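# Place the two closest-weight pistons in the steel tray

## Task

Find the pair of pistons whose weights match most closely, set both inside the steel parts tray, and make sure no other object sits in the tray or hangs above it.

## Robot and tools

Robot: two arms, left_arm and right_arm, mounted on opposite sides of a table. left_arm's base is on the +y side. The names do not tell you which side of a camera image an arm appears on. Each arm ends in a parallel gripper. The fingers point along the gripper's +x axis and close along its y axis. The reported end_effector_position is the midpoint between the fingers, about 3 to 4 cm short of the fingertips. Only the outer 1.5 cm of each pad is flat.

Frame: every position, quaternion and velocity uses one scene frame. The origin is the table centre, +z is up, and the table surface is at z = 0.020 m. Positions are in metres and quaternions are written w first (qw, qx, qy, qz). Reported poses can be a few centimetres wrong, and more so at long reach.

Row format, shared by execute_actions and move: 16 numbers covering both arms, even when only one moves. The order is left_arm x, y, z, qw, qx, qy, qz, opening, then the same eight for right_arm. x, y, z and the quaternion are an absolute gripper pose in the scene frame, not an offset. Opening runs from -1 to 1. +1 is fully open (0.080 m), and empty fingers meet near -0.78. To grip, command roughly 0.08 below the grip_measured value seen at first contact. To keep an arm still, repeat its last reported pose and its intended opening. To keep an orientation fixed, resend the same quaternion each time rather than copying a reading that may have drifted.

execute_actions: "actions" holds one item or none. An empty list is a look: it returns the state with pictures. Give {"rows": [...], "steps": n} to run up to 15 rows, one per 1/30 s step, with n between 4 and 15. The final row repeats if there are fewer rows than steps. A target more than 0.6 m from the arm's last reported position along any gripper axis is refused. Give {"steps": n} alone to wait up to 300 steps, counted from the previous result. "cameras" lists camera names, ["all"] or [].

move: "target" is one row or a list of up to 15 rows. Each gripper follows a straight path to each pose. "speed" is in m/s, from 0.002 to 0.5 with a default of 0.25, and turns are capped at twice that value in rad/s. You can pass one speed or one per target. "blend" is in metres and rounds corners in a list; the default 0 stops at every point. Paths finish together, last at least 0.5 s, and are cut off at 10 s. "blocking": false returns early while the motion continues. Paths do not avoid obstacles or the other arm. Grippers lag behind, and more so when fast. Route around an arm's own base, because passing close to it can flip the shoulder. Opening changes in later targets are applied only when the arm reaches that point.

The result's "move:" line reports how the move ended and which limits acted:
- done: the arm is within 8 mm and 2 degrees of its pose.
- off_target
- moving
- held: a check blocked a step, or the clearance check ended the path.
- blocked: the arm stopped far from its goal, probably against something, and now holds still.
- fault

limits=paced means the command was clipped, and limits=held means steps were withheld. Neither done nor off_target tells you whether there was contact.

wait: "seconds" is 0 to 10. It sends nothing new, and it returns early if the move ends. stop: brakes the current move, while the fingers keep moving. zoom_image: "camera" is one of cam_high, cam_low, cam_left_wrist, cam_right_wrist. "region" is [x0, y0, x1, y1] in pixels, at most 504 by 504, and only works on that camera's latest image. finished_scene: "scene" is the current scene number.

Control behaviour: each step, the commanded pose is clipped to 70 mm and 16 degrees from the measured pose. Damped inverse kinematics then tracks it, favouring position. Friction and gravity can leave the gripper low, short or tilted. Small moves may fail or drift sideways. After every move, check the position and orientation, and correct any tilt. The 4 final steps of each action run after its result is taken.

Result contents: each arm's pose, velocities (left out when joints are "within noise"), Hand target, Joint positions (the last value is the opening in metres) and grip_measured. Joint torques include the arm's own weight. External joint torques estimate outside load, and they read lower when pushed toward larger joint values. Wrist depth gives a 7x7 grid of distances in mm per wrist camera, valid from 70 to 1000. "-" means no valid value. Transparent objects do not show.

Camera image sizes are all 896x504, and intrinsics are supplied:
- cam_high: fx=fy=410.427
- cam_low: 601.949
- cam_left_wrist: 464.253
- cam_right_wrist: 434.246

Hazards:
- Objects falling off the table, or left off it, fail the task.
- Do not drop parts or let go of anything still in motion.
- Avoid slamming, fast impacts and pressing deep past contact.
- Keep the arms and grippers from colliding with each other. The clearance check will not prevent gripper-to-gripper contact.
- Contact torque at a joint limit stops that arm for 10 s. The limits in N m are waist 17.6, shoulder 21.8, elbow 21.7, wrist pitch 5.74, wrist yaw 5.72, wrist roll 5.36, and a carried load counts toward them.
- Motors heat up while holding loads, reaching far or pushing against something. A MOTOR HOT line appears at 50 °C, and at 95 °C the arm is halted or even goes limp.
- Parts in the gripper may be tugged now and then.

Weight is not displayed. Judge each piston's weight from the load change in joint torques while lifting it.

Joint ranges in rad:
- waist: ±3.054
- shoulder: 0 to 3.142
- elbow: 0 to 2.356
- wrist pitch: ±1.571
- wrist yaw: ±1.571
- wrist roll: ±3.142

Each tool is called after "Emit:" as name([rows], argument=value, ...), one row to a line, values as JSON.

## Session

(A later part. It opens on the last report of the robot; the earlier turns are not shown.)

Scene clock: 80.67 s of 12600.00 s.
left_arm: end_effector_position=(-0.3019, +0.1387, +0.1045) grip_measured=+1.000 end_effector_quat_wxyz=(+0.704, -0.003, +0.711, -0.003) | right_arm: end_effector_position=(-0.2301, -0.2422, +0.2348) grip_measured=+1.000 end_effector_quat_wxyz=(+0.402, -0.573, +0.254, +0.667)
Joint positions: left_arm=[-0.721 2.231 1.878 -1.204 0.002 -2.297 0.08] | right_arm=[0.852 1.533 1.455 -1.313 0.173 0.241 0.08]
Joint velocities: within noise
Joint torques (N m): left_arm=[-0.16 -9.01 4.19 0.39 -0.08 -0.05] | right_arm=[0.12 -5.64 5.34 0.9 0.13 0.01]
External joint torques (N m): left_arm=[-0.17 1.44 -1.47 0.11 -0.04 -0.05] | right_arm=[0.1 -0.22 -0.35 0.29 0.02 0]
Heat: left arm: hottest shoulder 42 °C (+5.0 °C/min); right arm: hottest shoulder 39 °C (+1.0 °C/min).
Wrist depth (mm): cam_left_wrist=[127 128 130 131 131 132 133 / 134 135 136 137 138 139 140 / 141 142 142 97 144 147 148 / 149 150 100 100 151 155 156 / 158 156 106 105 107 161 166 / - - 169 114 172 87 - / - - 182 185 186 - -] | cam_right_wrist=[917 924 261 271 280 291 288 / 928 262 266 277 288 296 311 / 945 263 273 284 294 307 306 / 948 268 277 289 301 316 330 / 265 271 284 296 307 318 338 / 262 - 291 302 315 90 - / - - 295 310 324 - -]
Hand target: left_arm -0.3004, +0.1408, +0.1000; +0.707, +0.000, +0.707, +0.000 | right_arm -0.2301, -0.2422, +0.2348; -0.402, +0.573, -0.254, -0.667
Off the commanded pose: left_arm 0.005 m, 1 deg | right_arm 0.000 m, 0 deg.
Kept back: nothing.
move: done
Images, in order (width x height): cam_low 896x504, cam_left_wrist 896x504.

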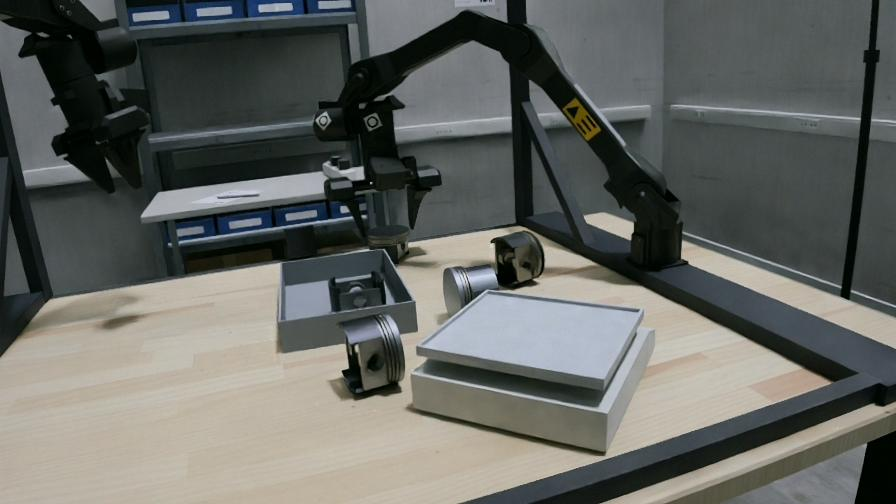

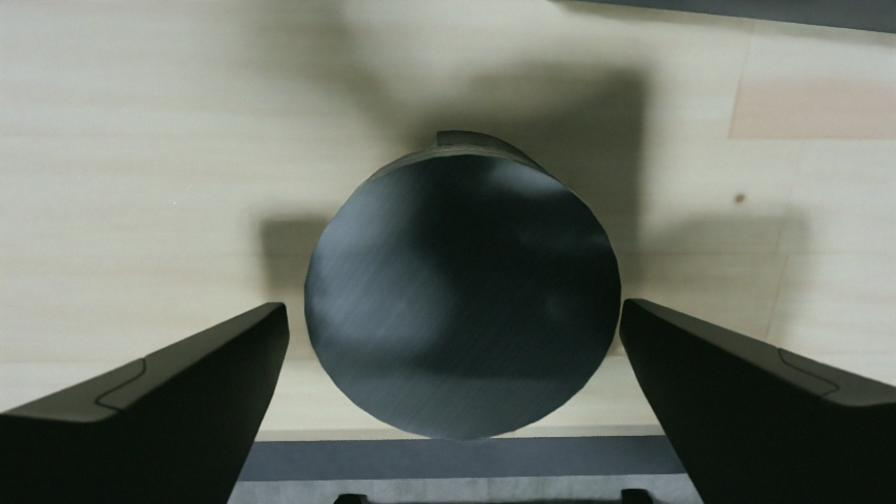

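Emit:
move([
  [-0.3005, 0.139, 0.0995, 0.7071, 0, 0.7071, 0, 1, -0.2301, -0.2422, 0.2348, 0.402, -0.573, 0.254, 0.667, 1],
  [-0.3005, 0.139, 0.082, 0.7071, 0, 0.7071, 0, 1, -0.2301, -0.2422, 0.2348, 0.402, -0.573, 0.254, 0.667, 1],
], speed=[0.05,0.05], cameras=["cam_low","cam_left_wrist"])

Scene clock: 81.73 s of 12600.00 s.
left_arm: end_effector_position=(-0.3032, +0.1373, +0.0902) grip_measured=+1.000 end_effector_quat_wxyz=(+0.701, -0.005, +0.713, -0.006) | right_arm: end_effector_position=(-0.2301, -0.2422, +0.2348) grip_measured=+1.000 end_effector_quat_wxyz=(+0.402, -0.573, +0.254, +0.667)
Joint positions: left_arm=[-0.721 2.24 1.835 -1.144 0.002 -2.297 0.08] | right_arm=[0.852 1.533 1.455 -1.313 0.173 0.241 0.08]
Joint velocities: within noise
Joint torques (N m): left_arm=[0.09 -7.98 4.27 0.4 -0.08 0.04] | right_arm=[-0.02 -5.88 5.42 0.89 0.17 0.06]
External joint torques (N m): left_arm=[0.03 2.5 -1.41 0.09 -0.04 0.04] | right_arm=[0.01 -0.49 -0.26 0.28 0.05 0.05]
Heat: left arm: hottest shoulder 42 °C (+5.0 °C/min); right arm: hottest shoulder 39 °C (+1.0 °C/min).
Wrist depth (mm): cam_left_wrist=[114 114 116 117 118 119 120 / 120 120 121 122 124 125 126 / 126 127 127 - 129 131 133 / 134 134 84 - 85 140 141 / 141 140 - - 90 145 149 / - - 97 96 - 87 - / - - 164 167 169 - -] | cam_right_wrist=[908 934 261 272 280 292 290 / 924 261 266 277 289 296 312 / 935 263 272 285 295 307 306 / 937 268 278 289 302 314 331 / 266 271 285 296 308 317 341 / 262 - 291 302 315 90 - / - - 297 310 324 - -]
Hand target: left_arm -0.3004, +0.1390, +0.0821; +0.707, +0.000, +0.707, +0.000 | right_arm -0.2301, -0.2422, +0.2348; -0.402, +0.573, -0.254, -0.667
Off the commanded pose: left_arm 0.009 m, 1 deg | right_arm 0.000 m, 0 deg.
Kept back: nothing.
move: off_target (left_arm)
Images, in order (width x height): cam_low 896x504, cam_left_wrist 896x504.

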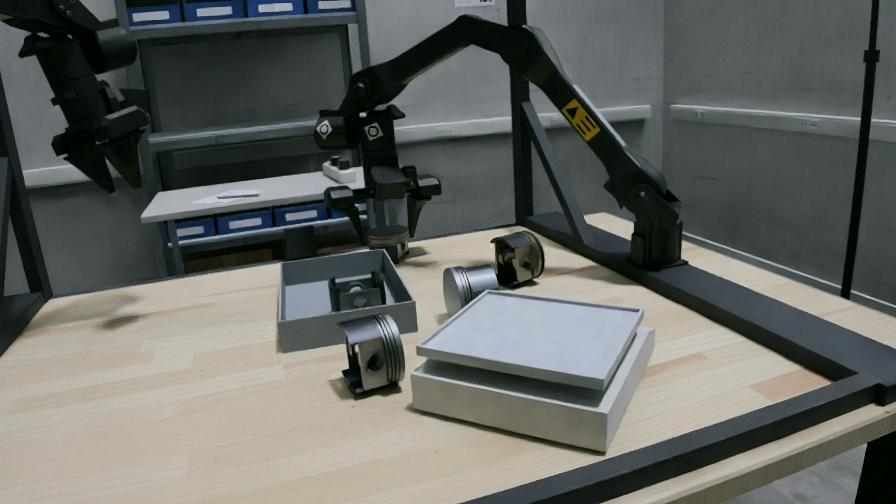

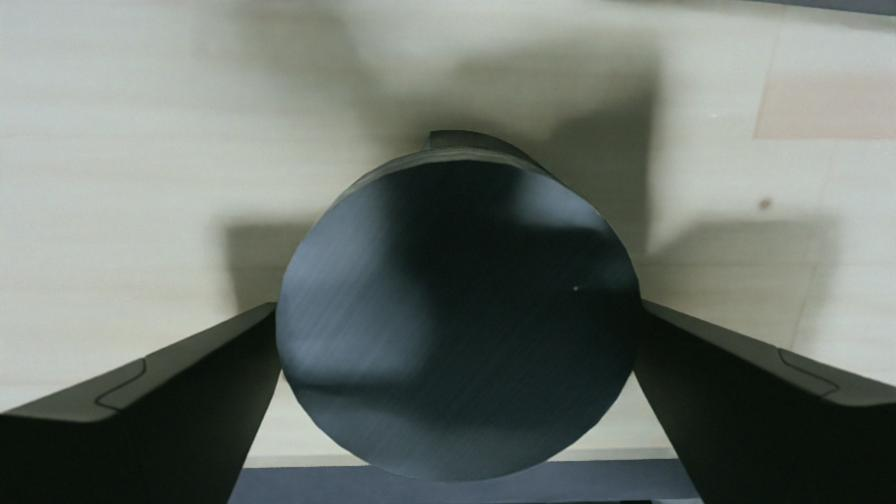

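Emit:
move([
  [-0.302, 0.139, 0.080, 0.7071, 0, 0.7071, 0, 0.62, -0.2301, -0.2422, 0.2348, 0.402, -0.573, 0.254, 0.667, 1],
], speed=[0.05], cameras=["cam_left_wrist"])

Scene clock: 82.67 s of 12600.00 s.
left_arm: end_effector_position=(-0.3034, +0.1371, +0.0900) grip_measured=+0.780 end_effector_quat_wxyz=(+0.701, -0.006, +0.713, -0.006) | right_arm: end_effector_position=(-0.2301, -0.2422, +0.2348) grip_measured=+1.000 end_effector_quat_wxyz=(+0.402, -0.573, +0.254, +0.667)
Joint positions: left_arm=[-0.721 2.24 1.835 -1.142 0.002 -2.297 0.07] | right_arm=[0.852 1.533 1.455 -1.313 0.173 0.241 0.08]
Joint velocities: within noise
Joint torques (N m): left_arm=[-0.13 -7.41 4.42 0.61 -0.11 -0.05] | right_arm=[0.16 -5.77 5.26 0.88 0.09 0.02]
External joint torques (N m): left_arm=[-0.2 3.15 -1.3 0.29 -0.07 -0.05] | right_arm=[0.16 -0.35 -0.44 0.27 -0.03 0.02]
Heat: left arm: hottest shoulder 42 °C (+5.0 °C/min); right arm: hottest shoulder 39 °C (+1.0 °C/min).
Wrist depth (mm): cam_left_wrist=[114 114 116 117 118 119 121 / 120 121 122 123 124 125 127 / 126 127 127 - 130 133 134 / 134 134 85 - 85 141 142 / 141 141 - - 90 147 150 / - - - 96 - - - / - - 164 169 168 - -] | cam_right_wrist=[903 919 262 271 282 291 288 / 908 262 267 277 289 296 312 / 939 262 273 284 296 307 306 / 945 269 277 288 303 314 332 / 266 271 286 296 307 320 338 / 263 - 291 304 316 90 - / - - 297 310 324 - -]
Hand target: left_arm -0.3019, +0.1390, +0.0802; +0.707, +0.000, +0.707, +0.000 | right_arm -0.2301, -0.2422, +0.2348; -0.402, +0.573, -0.254, -0.667
Off the commanded pose: left_arm 0.010 m, 1 deg | right_arm 0.000 m, 0 deg.
Kept back: nothing.
move: off_target (left_arm)
Images, in order (width x height): cam_left_wrist 896x504.

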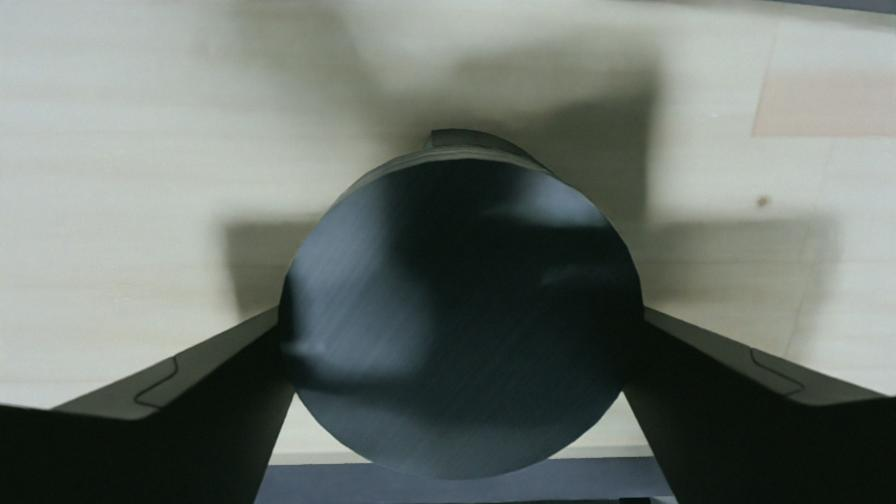

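Emit:
move([
  [-0.295, 0.145, 0.18, 0.7071, 0, 0.7071, 0, 0.62, -0.2301, -0.2422, 0.2348, 0.402, -0.573, 0.254, 0.667, 1],
  [-0.03, 0.15, 0.2, 0.5456, 0.4498, 0.5456, -0.4498, 0.62, -0.2301, -0.2422, 0.2348, 0.402, -0.573, 0.254, 0.667, 1],
  [0.197, 0.170, 0.2, 0.5456, 0.4498, 0.5456, -0.4498, 0.62, -0.2301, -0.2422, 0.2348, 0.402, -0.573, 0.254, 0.667, 1],
  [0.197, 0.170, 0.158, 0.5456, 0.4498, 0.5456, -0.4498, 0.62, -0.2301, -0.2422, 0.2348, 0.402, -0.573, 0.254, 0.667, 1],
], speed=[0.15,0.35,0.25,0.1], blend=[0.03,0.04,0.02,0])

Emit:
zoom_image(camera="cam_low", region=[400, 200, 680, 460])

Scene clock: 87.23 s of 12600.00 s.
left_arm: end_effector_position=(+0.1982, +0.1698, +0.1606) grip_measured=+0.780 end_effector_quat_wxyz=(+0.550, +0.448, +0.544, -0.448) | right_arm: end_effector_position=(-0.2301, -0.2422, +0.2348) grip_measured=+1.000 end_effector_quat_wxyz=(+0.402, -0.573, +0.254, +0.667)
Joint positions: left_arm=[0.626 1.913 1.623 -1.274 -0.002 0.423 0.07] | right_arm=[0.852 1.533 1.455 -1.313 0.173 0.241 0.08]
Joint velocities: within noise
Joint torques (N m): left_arm=[-0.21 -7.17 4.88 0.47 0.1 0.15] | right_arm=[0.06 -5.8 5.17 0.9 0.12 0.01]
External joint torques (N m): left_arm=[-0.2 1.25 -0.9 0.12 0.08 0.15] | right_arm=[0.06 -0.36 -0.5 0.31 0.01 0.01]
Heat: left arm: hottest shoulder 43 °C (+6.1 °C/min); right arm: hottest shoulder 39 °C (+1.0 °C/min).
Wrist depth (mm): cam_left_wrist=[175 176 124 125 128 184 189 / 181 132 130 133 133 137 200 / 133 136 137 - - 145 211 / 199 143 84 - 85 153 184 / 205 218 - - 90 158 176 / - - - 96 - - - / - - 256 264 268 - -] | cam_right_wrist=[911 916 261 272 281 290 289 / 916 261 266 278 288 295 311 / 944 263 272 283 294 308 306 / 948 267 279 289 302 315 329 / 265 271 284 295 307 318 341 / 263 - 292 303 315 90 - / - - 298 310 323 - -]
Hand target: left_arm +0.1970, +0.1701, +0.1580; +0.545, +0.450, +0.546, -0.450 | right_arm -0.2301, -0.2422, +0.2348; -0.402, +0.573, -0.254, -0.667
Off the commanded pose: left_arm 0.003 m, 1 deg | right_arm 0.000 m, 0 deg.
Kept back: nothing.
move: done

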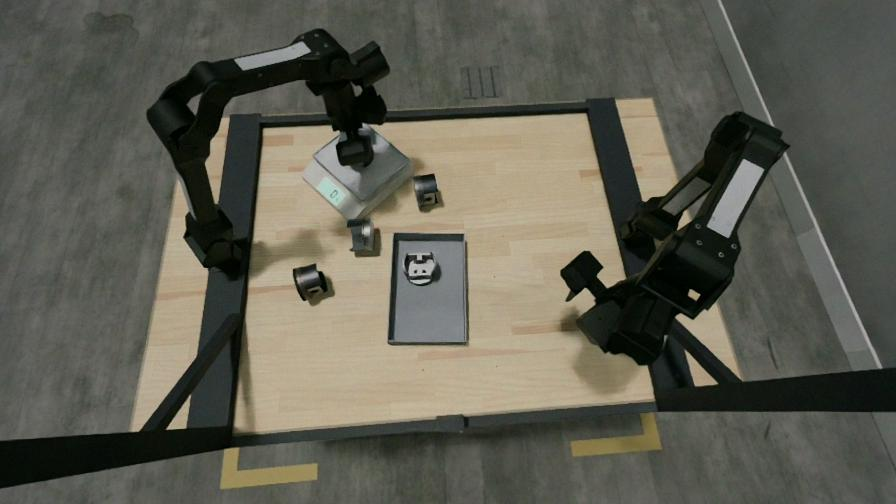

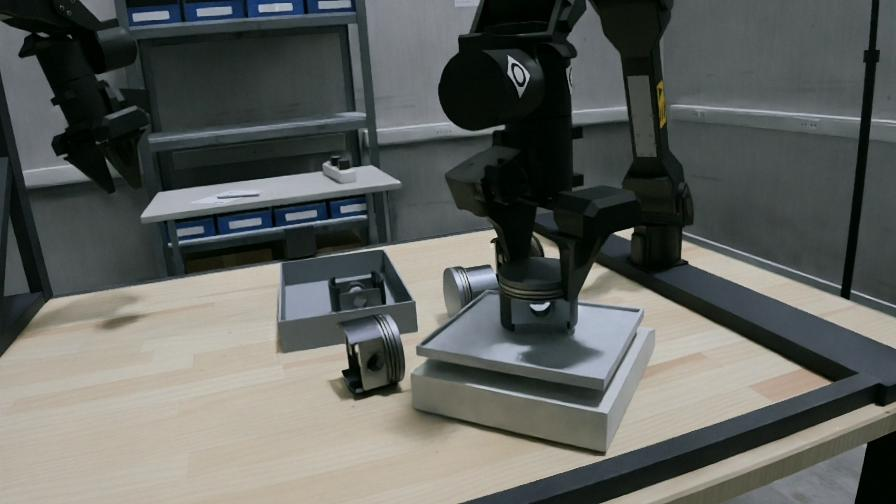

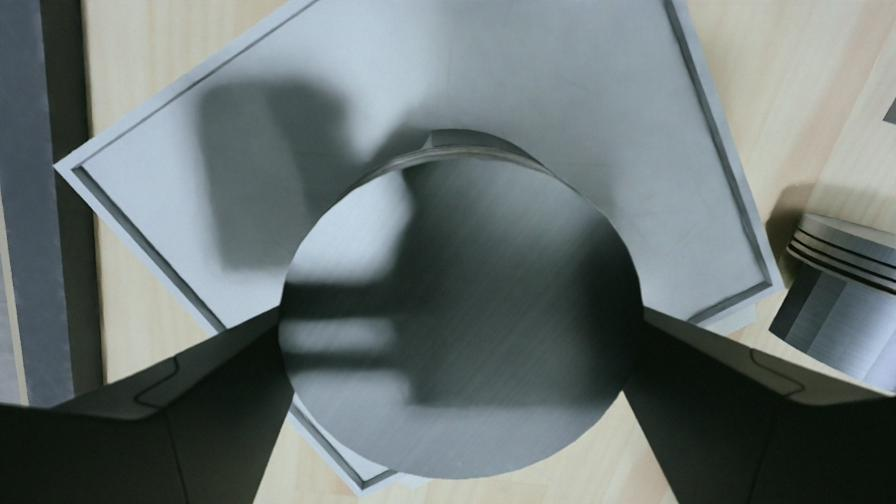

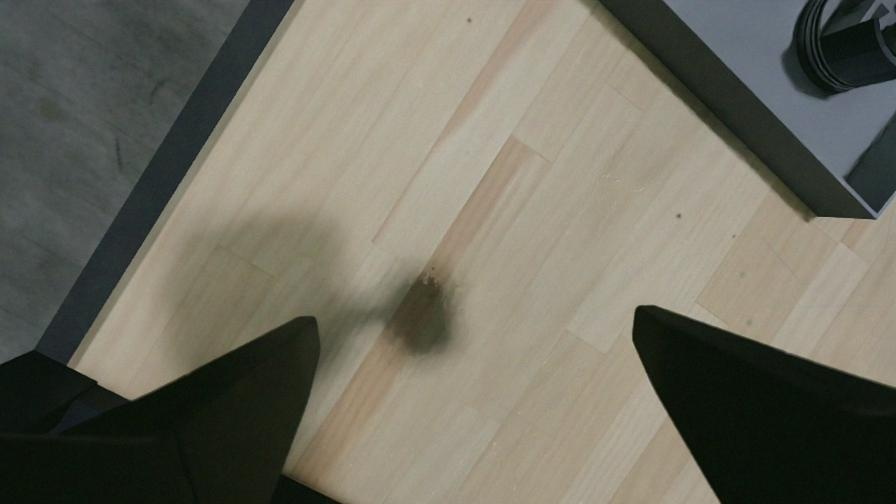

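Scaled by 1.800.

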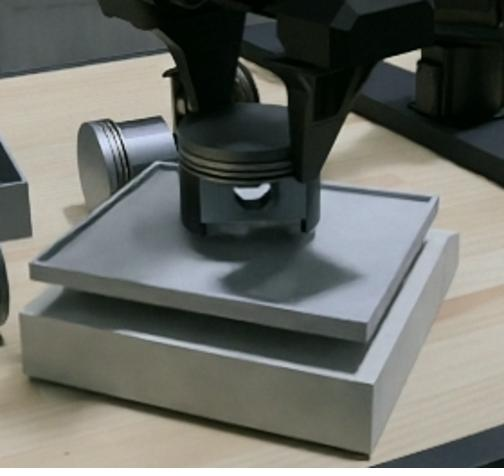

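Emit:
move([
  [0.197, 0.170, 0.1485, 0.5456, 0.4498, 0.5456, -0.4498, 0.62, -0.2301, -0.2422, 0.2348, 0.402, -0.573, 0.254, 0.667, 1],
  [0.197, 0.170, 0.1485, 0.5456, 0.4498, 0.5456, -0.4498, 1, -0.2301, -0.2422, 0.2348, 0.402, -0.573, 0.254, 0.667, 1],
], speed=[0.04,0.1], cameras=["cam_left_wrist","cam_high","cam_low"])

Emit:
zoom_image(camera="cam_high", region=[310, 165, 360, 210])

Scene clock: 88.73 s of 12600.00 s.
left_arm: end_effector_position=(+0.1984, +0.1695, +0.1523) grip_measured=+1.000 end_effector_quat_wxyz=(+0.551, +0.448, +0.543, -0.449) | right_arm: end_effector_position=(-0.2301, -0.2422, +0.2348) grip_measured=+1.000 end_effector_quat_wxyz=(+0.402, -0.573, +0.254, +0.667)
Joint positions: left_arm=[0.626 1.913 1.59 -1.236 -0.002 0.423 0.08] | right_arm=[0.852 1.533 1.455 -1.313 0.173 0.241 0.08]
Joint velocities: within noise
Joint torques (N m): left_arm=[-0.2 -6.76 4.8 0.48 0.1 0.15] | right_arm=[-0.03 -5.75 5.2 0.86 0.12 -0.01]
External joint torques (N m): left_arm=[-0.2 1.63 -0.98 0.1 0.08 0.15] | right_arm=[-0.06 -0.35 -0.45 0.26 0.01 -0.02]
Heat: left arm: hottest shoulder 43 °C (+6.0 °C/min); right arm: hottest shoulder 39 °C (+1.0 °C/min).
Wrist depth (mm): cam_left_wrist=[168 169 118 119 120 124 182 / 175 121 124 124 127 128 192 / - 129 129 - 133 135 202 / - 135 - - - 143 184 / 205 141 - - 94 148 169 / - - - 99 99 87 - / - - 170 171 255 - -] | cam_right_wrist=[909 920 261 272 281 291 289 / 926 260 265 277 287 295 312 / 949 262 274 284 295 308 305 / 941 268 278 289 301 316 330 / 265 271 284 296 307 319 340 / 261 - 292 302 315 90 - / - - 296 311 324 - -]
Hand target: left_arm +0.1970, +0.1700, +0.1486; +0.546, +0.450, +0.546, -0.450 | right_arm -0.2301, -0.2422, +0.2348; -0.402, +0.573, -0.254, -0.667
Off the commanded pose: left_arm 0.004 m, 1 deg | right_arm 0.000 m, 0 deg.
Kept back: nothing.
move: done
Images, in order (width x height): cam_high 896x504, cam_low 896x504, cam_left_wrist 896x504.

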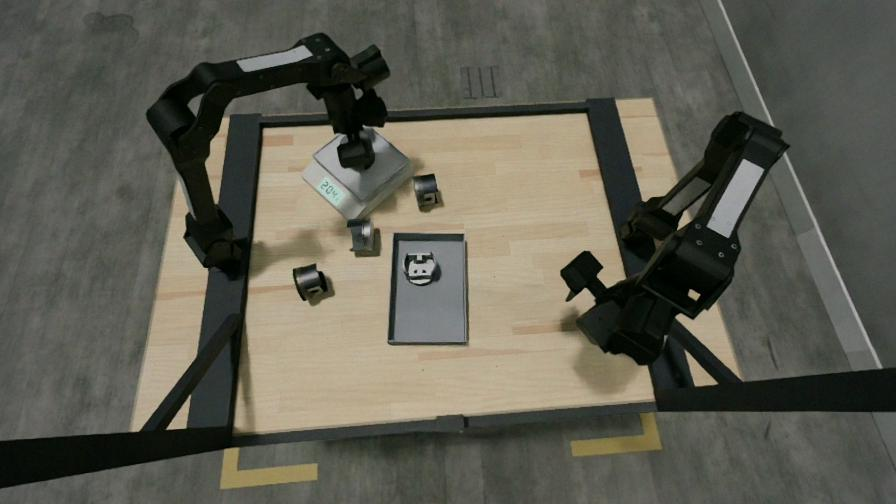

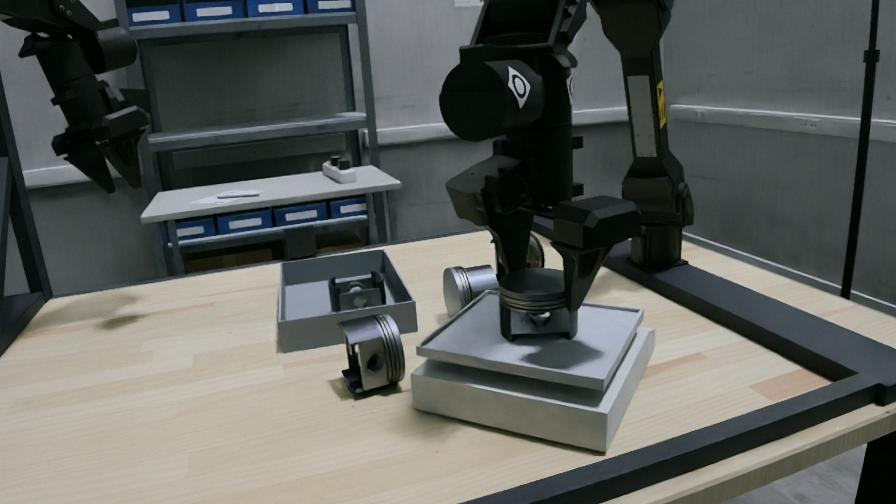

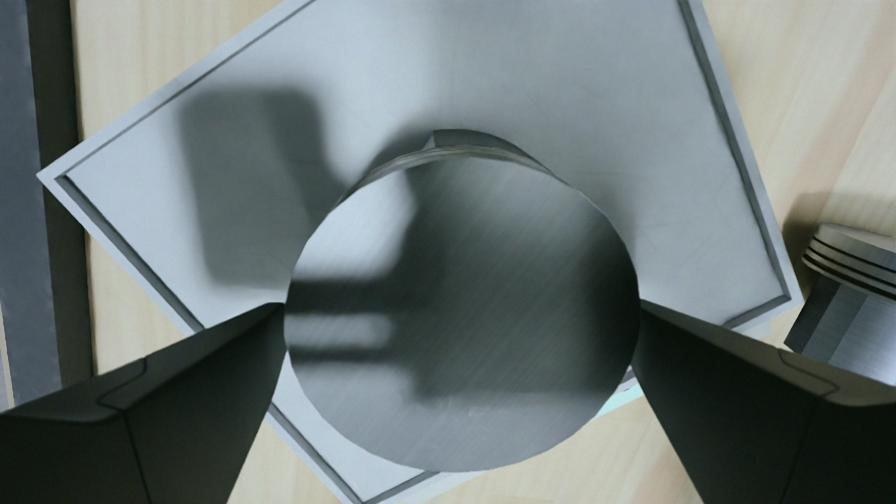

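Scaled by 10.080.

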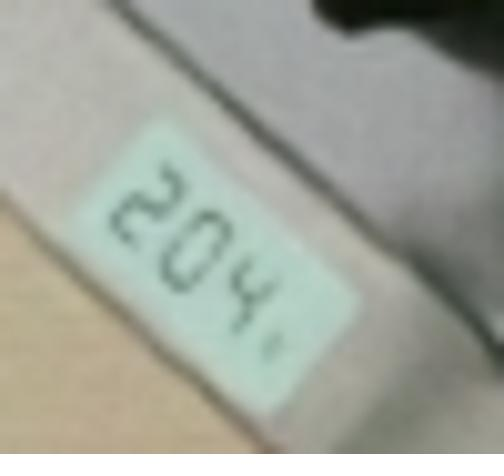

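Emit:
move([
  [0.197, 0.170, 0.1485, 0.5456, 0.4498, 0.5456, -0.4498, 0.62, -0.2301, -0.2422, 0.2348, 0.402, -0.573, 0.254, 0.667, 1],
  [0.197, 0.170, 0.20, 0.5456, 0.4498, 0.5456, -0.4498, 0.62, -0.2301, -0.2422, 0.2348, 0.402, -0.573, 0.254, 0.667, 1],
  [-0.166, 0.022, 0.20, 0.6964, 0.1228, 0.6964, -0.1228, 0.62, -0.2301, -0.2422, 0.2348, 0.402, -0.573, 0.254, 0.667, 1],
  [-0.166, 0.022, 0.14, 0.6964, 0.1228, 0.6964, -0.1228, 0.62, -0.2301, -0.2422, 0.2348, 0.402, -0.573, 0.254, 0.667, 1],
], speed=[0.1,0.15,0.28,0.12], blend=[0,0.03,0.03,0])

Scene clock: 93.67 s of 12600.00 s.
left_arm: end_effector_position=(-0.1670, +0.0247, +0.1393) grip_measured=+0.780 end_effector_quat_wxyz=(+0.695, +0.127, +0.696, -0.123) | right_arm: end_effector_position=(-0.2301, -0.2422, +0.2348) grip_measured=+1.000 end_effector_quat_wxyz=(+0.402, -0.573, +0.254, +0.667)
Joint positions: left_arm=[-0.332 2.418 2.338 -1.495 0.002 -1.552 0.07] | right_arm=[0.852 1.533 1.455 -1.313 0.173 0.241 0.08]
Joint velocities: within noise
Joint torques (N m): left_arm=[0.23 -10.02 6.63 0.36 -0.13 -0.14] | right_arm=[-0.04 -5.79 5.39 0.91 0.12 0.01]
External joint torques (N m): left_arm=[0.22 1.35 1.02 0.06 -0.08 -0.14] | right_arm=[-0.04 -0.37 -0.28 0.31 0 0]
Heat: left arm: hottest shoulder 44 °C (+6.0 °C/min); right arm: hottest shoulder 39 °C (+1.0 °C/min).
Wrist depth (mm): cam_left_wrist=[- 135 141 157 157 158 160 / 163 161 164 165 165 167 168 / 176 169 173 - 173 176 178 / 186 176 - - - 184 188 / 198 193 - - 95 195 200 / - - - 99 99 - - / - - 230 231 229 - -] | cam_right_wrist=[913 915 261 272 282 291 288 / 928 260 267 277 289 295 312 / 942 263 272 283 295 306 305 / 945 269 279 290 304 315 331 / 264 272 284 295 307 318 340 / 262 - 291 302 315 90 - / - - 296 310 324 - -]
Hand target: left_arm -0.1660, +0.0221, +0.1399; +0.696, +0.122, +0.697, -0.123 | right_arm -0.2301, -0.2422, +0.2348; -0.402, +0.573, -0.254, -0.667
Off the commanded pose: left_arm 0.003 m, 1 deg | right_arm 0.000 m, 0 deg.
joint sent to its limit (left arm) — joint 3 (elbow), upper limit, where the elbow is as straight as it goes.
Kept back: nothing.
move: done; blend cut to 0.0257 m at target 2

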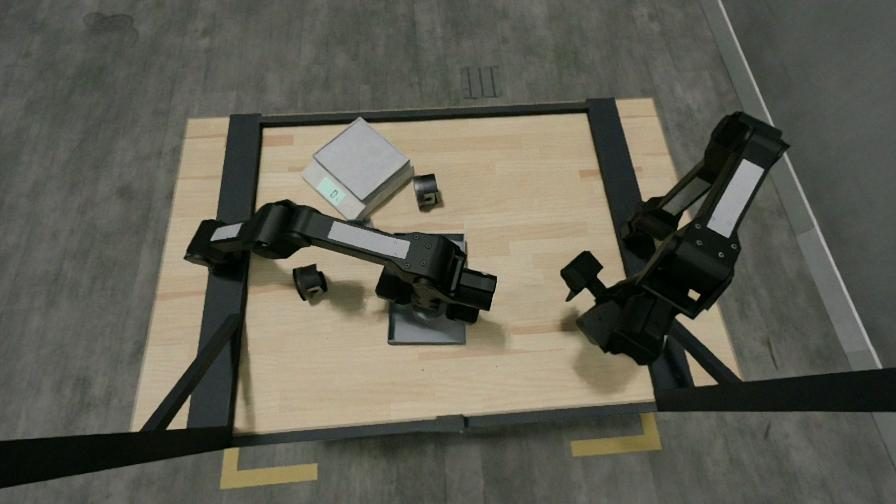

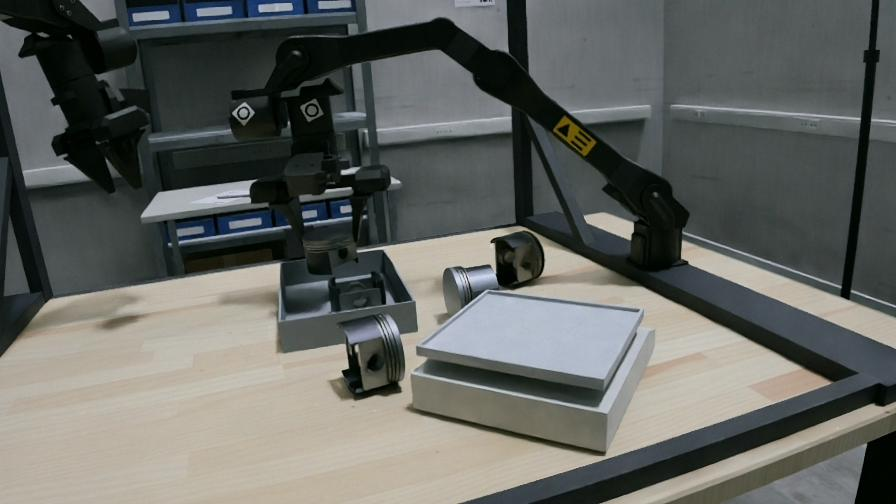

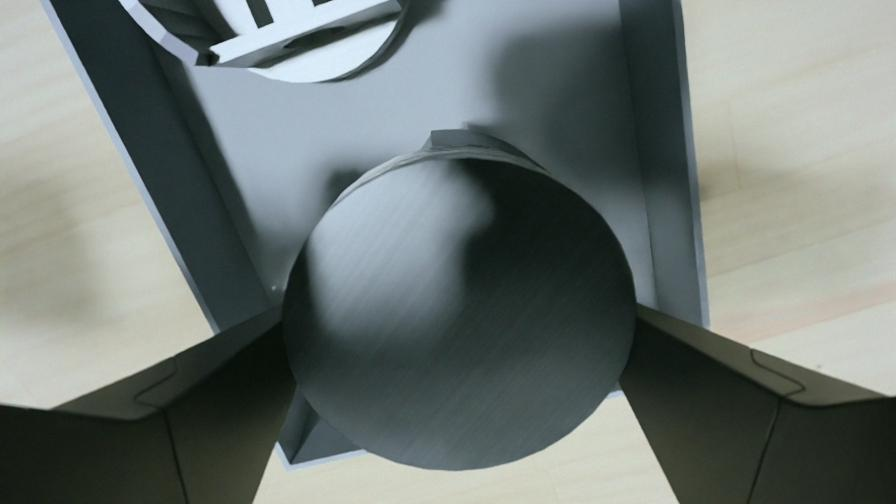

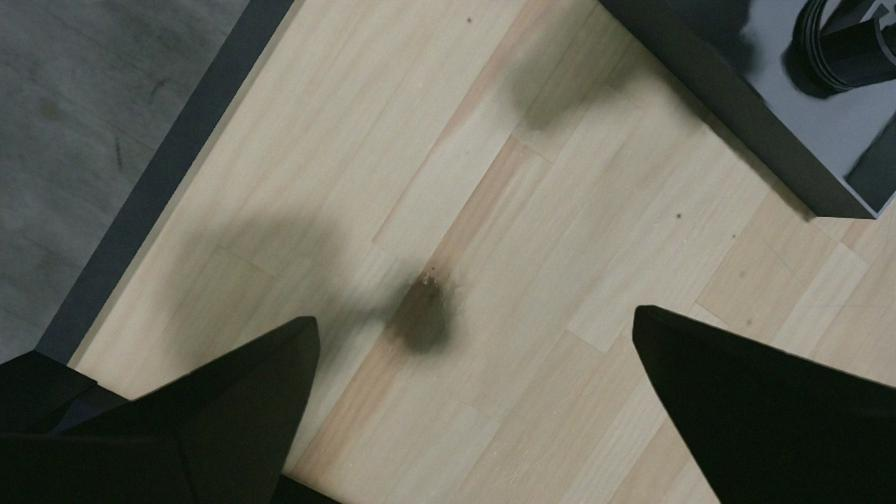

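Emit:
move([
  [-0.166, 0.022, 0.097, 0.6964, 0.1228, 0.6964, -0.1228, 0.62, -0.2301, -0.2422, 0.2348, 0.402, -0.573, 0.254, 0.667, 1],
  [-0.166, 0.022, 0.086, 0.6964, 0.1228, 0.6964, -0.1228, 0.62, -0.2301, -0.2422, 0.2348, 0.402, -0.573, 0.254, 0.667, 1],
], speed=[0.1,0.04], cameras=["cam_low","cam_left_wrist"])

Emit:
zoom_image(camera="cam_low", region=[260, 200, 460, 400])

Scene clock: 94.90 s of 12600.00 s.
left_arm: end_effector_position=(-0.1683, +0.0206, +0.0948) grip_measured=+0.780 end_effector_quat_wxyz=(+0.695, +0.119, +0.697, -0.130) | right_arm: end_effector_position=(-0.2301, -0.2422, +0.2348) grip_measured=+1.000 end_effector_quat_wxyz=(+0.402, -0.573, +0.254, +0.667)
Joint positions: left_arm=[-0.332 2.399 2.126 -1.282 0.002 -1.553 0.07] | right_arm=[0.852 1.533 1.455 -1.313 0.173 0.241 0.08]
Joint velocities: within noise
Joint torques (N m): left_arm=[0.23 -9.42 3.6 1.02 -0.11 -0.1] | right_arm=[0.01 -5.81 5.27 0.94 0.1 0.02]
External joint torques (N m): left_arm=[0.23 2.13 -2.2 0.68 -0.06 -0.1] | right_arm=[0.02 -0.39 -0.42 0.33 -0.02 0.01]
Heat: left arm: hottest shoulder 44 °C (+6.0 °C/min); right arm: hottest shoulder 39 °C (+1.0 °C/min).
Wrist depth (mm): cam_left_wrist=[- - 104 119 120 113 126 / 122 123 126 125 127 117 131 / - 130 130 - 132 127 140 / - 137 - - - 136 148 / - 133 - - 94 137 157 / - - - 99 99 - - / - - 162 140 134 - -] | cam_right_wrist=[907 917 262 272 281 277 280 / 912 261 267 278 288 296 312 / 938 263 272 283 295 306 305 / 950 269 279 290 303 315 333 / 266 270 284 296 307 318 340 / 262 - 293 302 315 90 - / - - 296 310 323 - -]
Hand target: left_arm -0.1659, +0.0220, +0.0861; +0.696, +0.123, +0.696, -0.123 | right_arm -0.2301, -0.2422, +0.2348; -0.402, +0.573, -0.254, -0.667
Off the commanded pose: left_arm 0.009 m, 1 deg | right_arm 0.000 m, 0 deg.
Kept back: nothing.
move: off_target (left_arm)
Images, in order (width x height): cam_low 896x504, cam_left_wrist 896x504.

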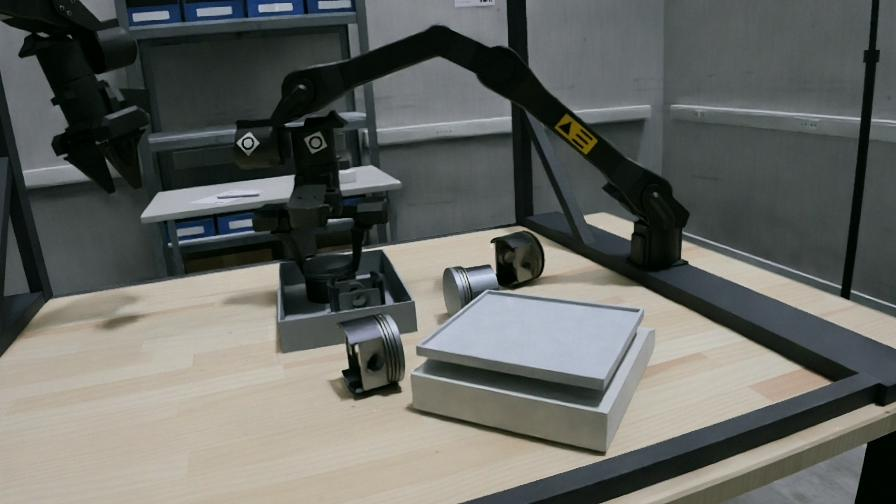

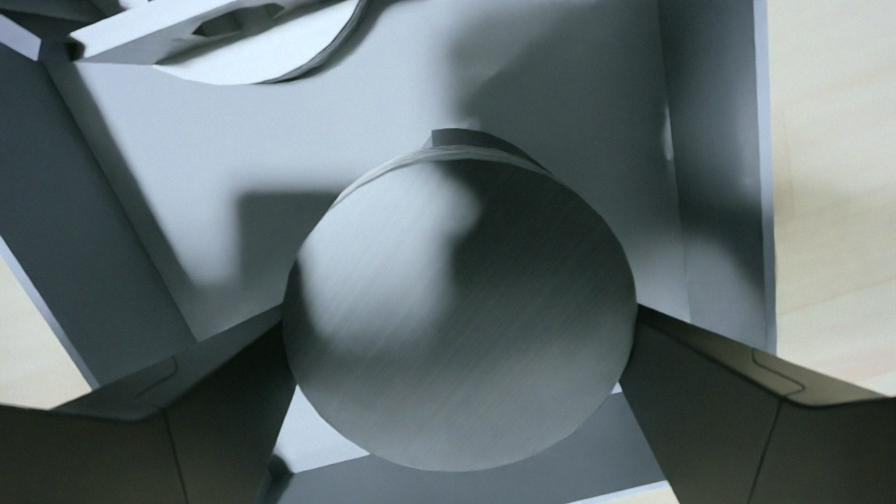

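Scaled by 2.520.

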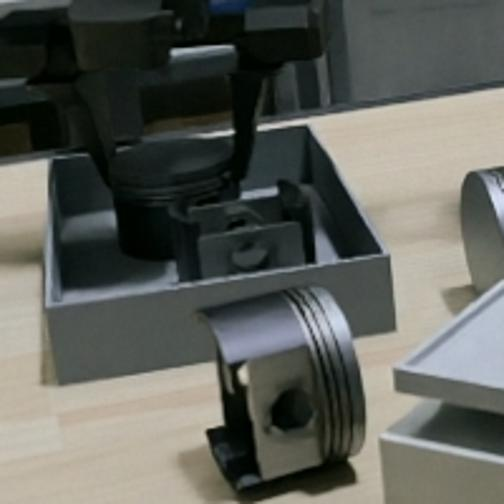

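Emit:
move([
  [-0.166, 0.022, 0.087, 0.6964, 0.1228, 0.6964, -0.1228, 1, -0.2301, -0.2422, 0.2348, 0.402, -0.573, 0.254, 0.667, 1],
  [-0.166, 0.024, 0.15, 0.6964, 0.1228, 0.6964, -0.1228, 1, -0.2301, -0.2422, 0.2348, 0.402, -0.573, 0.254, 0.667, 1],
  [-0.065, 0.045, 0.15, 0.5, 0.5, 0.5, -0.5, 0.65, -0.2301, -0.2422, 0.2348, 0.402, -0.573, 0.254, 0.667, 1],
], speed=[0.1,0.15,0.3], blend=[0,0.02,0])

Scene clock: 99.20 s of 12600.00 s.
left_arm: end_effector_position=(-0.0664, +0.0432, +0.1480) grip_measured=+0.654 end_effector_quat_wxyz=(+0.500, +0.500, +0.501, -0.499) | right_arm: end_effector_position=(-0.2301, -0.2422, +0.2348) grip_measured=+1.000 end_effector_quat_wxyz=(+0.402, -0.573, +0.254, +0.667)
Joint positions: left_arm=[-0.121 2.188 1.981 -1.366 0.002 -0.128 0.064] | right_arm=[0.852 1.533 1.455 -1.313 0.173 0.241 0.08]
Joint velocities: within noise
Joint torques (N m): left_arm=[0.15 -10.7 4.34 0.46 -0.06 0.15] | right_arm=[0.09 -5.7 5.23 0.91 0.16 0.02]
External joint torques (N m): left_arm=[0.1 -0.39 -1.43 0.13 -0.05 0.15] | right_arm=[0.05 -0.31 -0.46 0.29 0.05 0.01]
Heat: left arm: hottest shoulder 45 °C (+7.1 °C/min); right arm: hottest shoulder 39 °C (+1.0 °C/min).
Wrist depth (mm): cam_left_wrist=[164 162 164 166 168 169 172 / 172 170 173 173 175 135 134 / 181 181 182 166 187 139 144 / 193 192 194 177 199 148 153 / 205 203 190 172 202 214 199 / - - 213 229 231 - 234 / - - 198 246 249 - -] | cam_right_wrist=[911 933 262 272 282 280 284 / 919 261 267 278 288 297 310 / 933 263 273 282 296 308 304 / 941 267 278 289 303 314 332 / 265 271 285 295 309 317 338 / 263 - 291 302 314 90 - / - - 296 309 325 - -]
Hand target: left_arm -0.0650, +0.0450, +0.1500; +0.500, +0.500, +0.500, -0.500 | right_arm -0.2301, -0.2422, +0.2348; -0.402, +0.573, -0.254, -0.667
Off the commanded pose: left_arm 0.003 m, 0 deg | right_arm 0.000 m, 0 deg.
Kept back: nothing.
move: done

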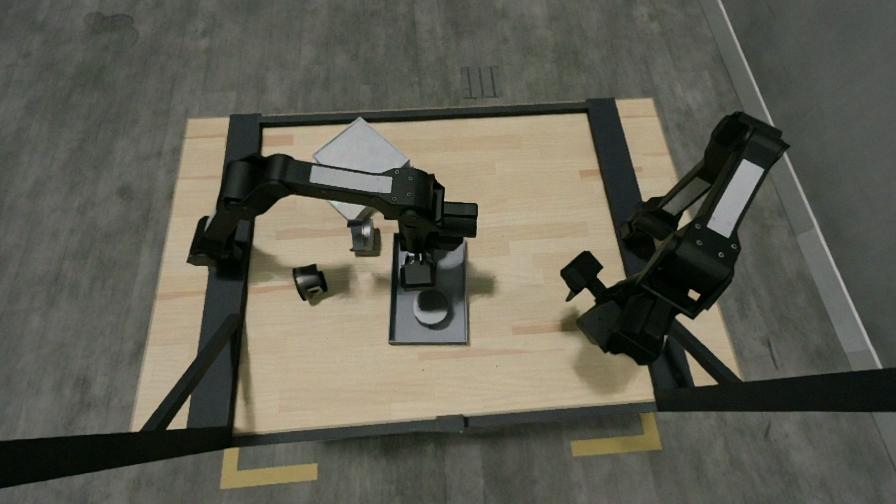

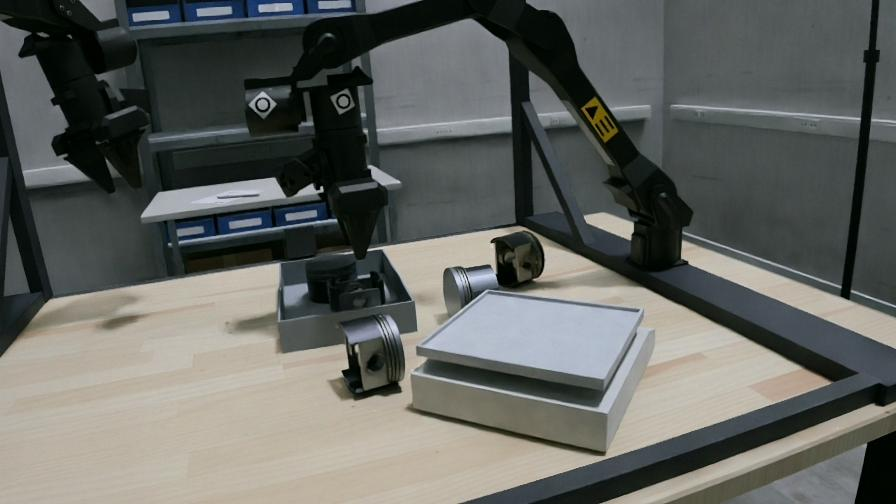

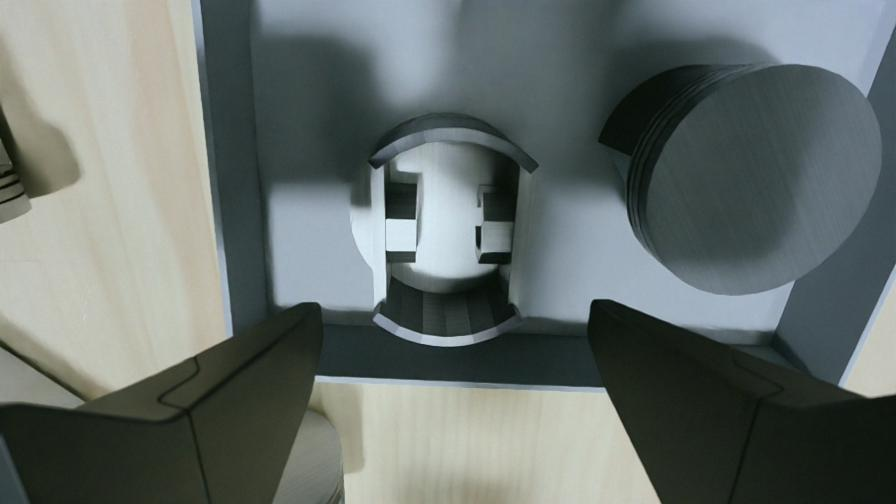

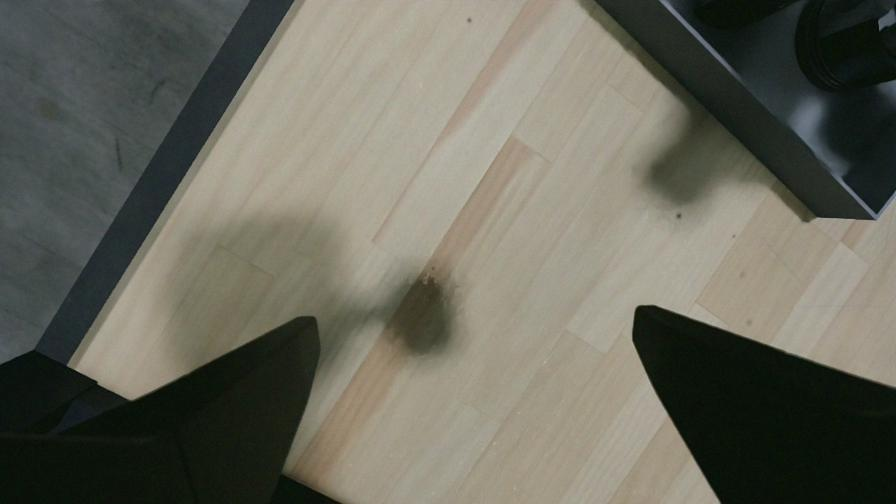

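Emit:
move([
  [-0.065, 0.045, 0.086, 0.5, 0.5, 0.5, -0.5, 0.6, -0.2301, -0.2422, 0.2348, 0.402, -0.573, 0.254, 0.667, 1],
  [-0.065, 0.045, 0.086, 0.5, 0.5, 0.5, -0.5, 0.2, -0.2301, -0.2422, 0.2348, 0.402, -0.573, 0.254, 0.667, 1],
  [-0.065, 0.05, 0.17, 0.5, 0.5, 0.5, -0.5, 0.2, -0.2301, -0.2422, 0.2348, 0.402, -0.573, 0.254, 0.667, 1],
  [-0.18, 0.19, 0.16, 0.5, 0.5, 0.5, -0.5, 0.2, -0.2301, -0.2422, 0.2348, 0.402, -0.573, 0.254, 0.667, 1],
  [-0.18, 0.19, 0.10, 0.5, 0.5, 0.5, -0.5, 0.2, -0.2301, -0.2422, 0.2348, 0.402, -0.573, 0.254, 0.667, 1],
], speed=[0.12,0.1,0.15,0.2,0.12], blend=[0,0,0.02,0.02,0])

Scene clock: 103.37 s of 12600.00 s.
left_arm: end_effector_position=(-0.1804, +0.1887, +0.1026) grip_measured=+0.288 end_effector_quat_wxyz=(+0.500, +0.498, +0.499, -0.503) | right_arm: end_effector_position=(-0.2301, -0.2422, +0.2348) grip_measured=+1.000 end_effector_quat_wxyz=(+0.402, -0.573, +0.254, +0.667)
Joint positions: left_arm=[-0.541 1.805 1.247 -1.006 0.002 -0.544 0.048] | right_arm=[0.852 1.533 1.455 -1.313 0.173 0.241 0.08]
Joint velocities: within noise
Joint torques (N m): left_arm=[-0.17 -6.05 4.67 0.47 -0.08 -0.14] | right_arm=[-0.08 -5.64 5.27 0.87 0.15 0.01]
External joint torques (N m): left_arm=[-0.17 1.3 -0.89 0.09 -0.06 -0.14] | right_arm=[-0.05 -0.19 -0.4 0.27 0.04 0]
Heat: left arm: hottest shoulder 46 °C (+8.1 °C/min); right arm: hottest shoulder 39 °C (+1.0 °C/min).
Wrist depth (mm): cam_left_wrist=[127 127 129 131 132 133 135 / 133 135 136 137 139 140 142 / 140 141 142 115 146 148 151 / 149 150 150 119 153 157 160 / 158 159 103 125 102 168 170 / - - 108 127 109 - 179 / - - 188 113 109 - -] | cam_right_wrist=[891 921 262 271 282 281 305 / 920 261 267 277 289 296 311 / 944 264 272 282 295 307 305 / 938 267 278 288 302 314 331 / 266 272 286 296 307 317 338 / 262 - 293 302 316 90 - / - - 296 309 324 - -]
Hand target: left_arm -0.1800, +0.1900, +0.1001; +0.500, +0.500, +0.500, -0.500 | right_arm -0.2301, -0.2422, +0.2348; -0.402, +0.573, -0.254, -0.667
Off the commanded pose: left_arm 0.003 m, 0 deg | right_arm 0.000 m, 0 deg.
Kept back: nothing.
move: done

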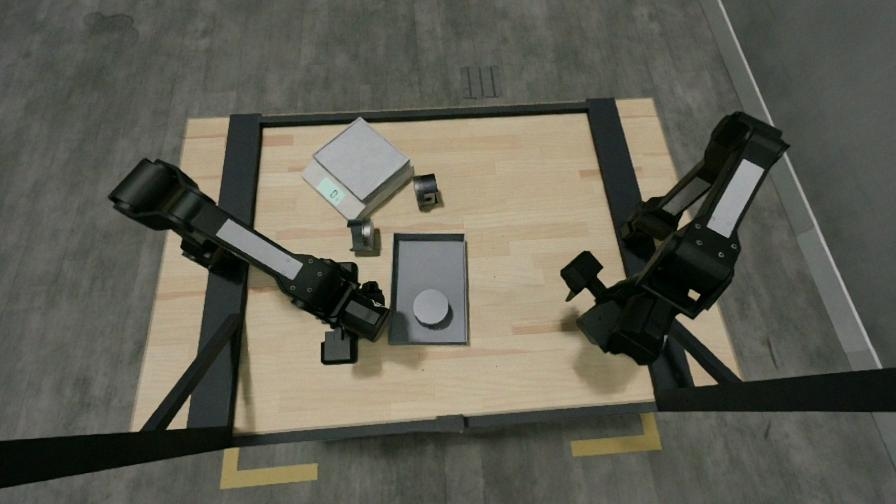

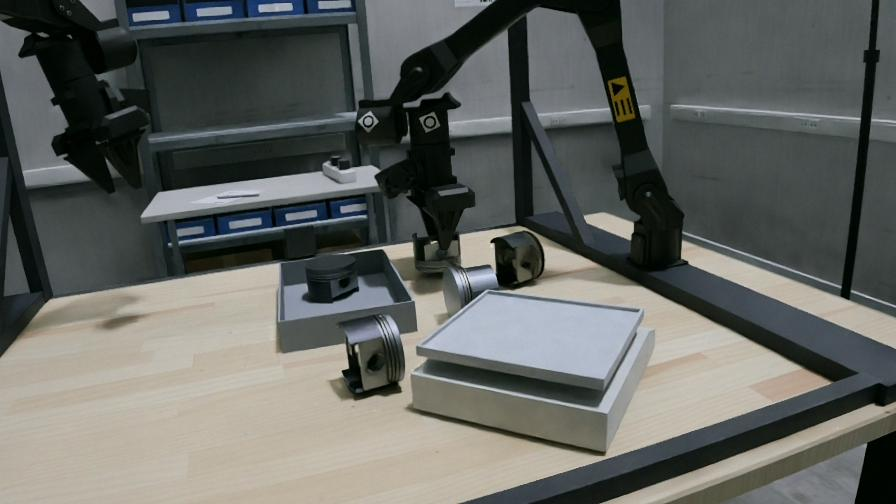

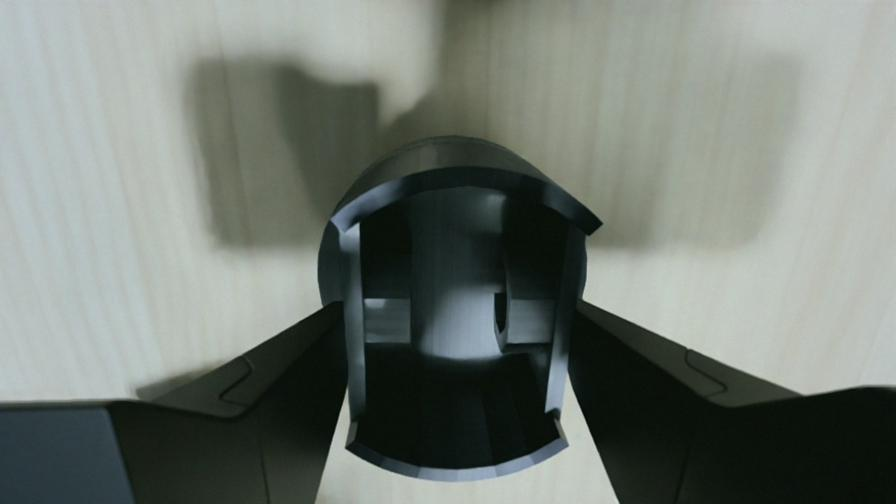

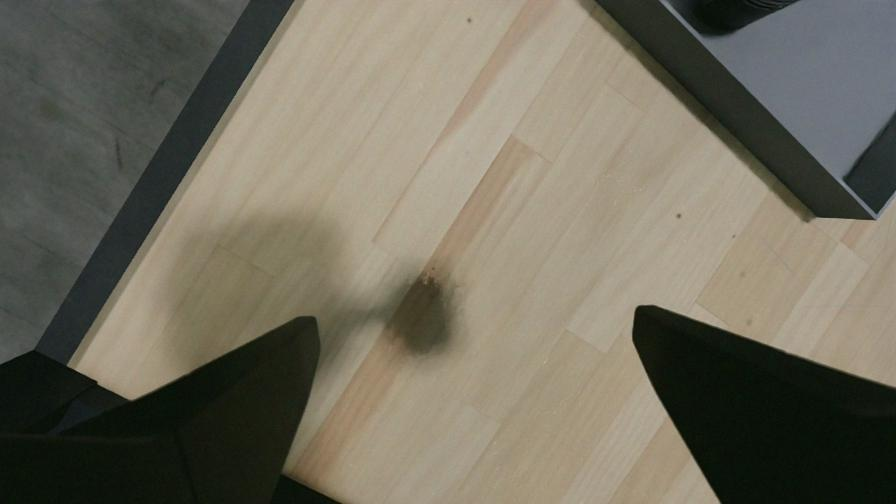

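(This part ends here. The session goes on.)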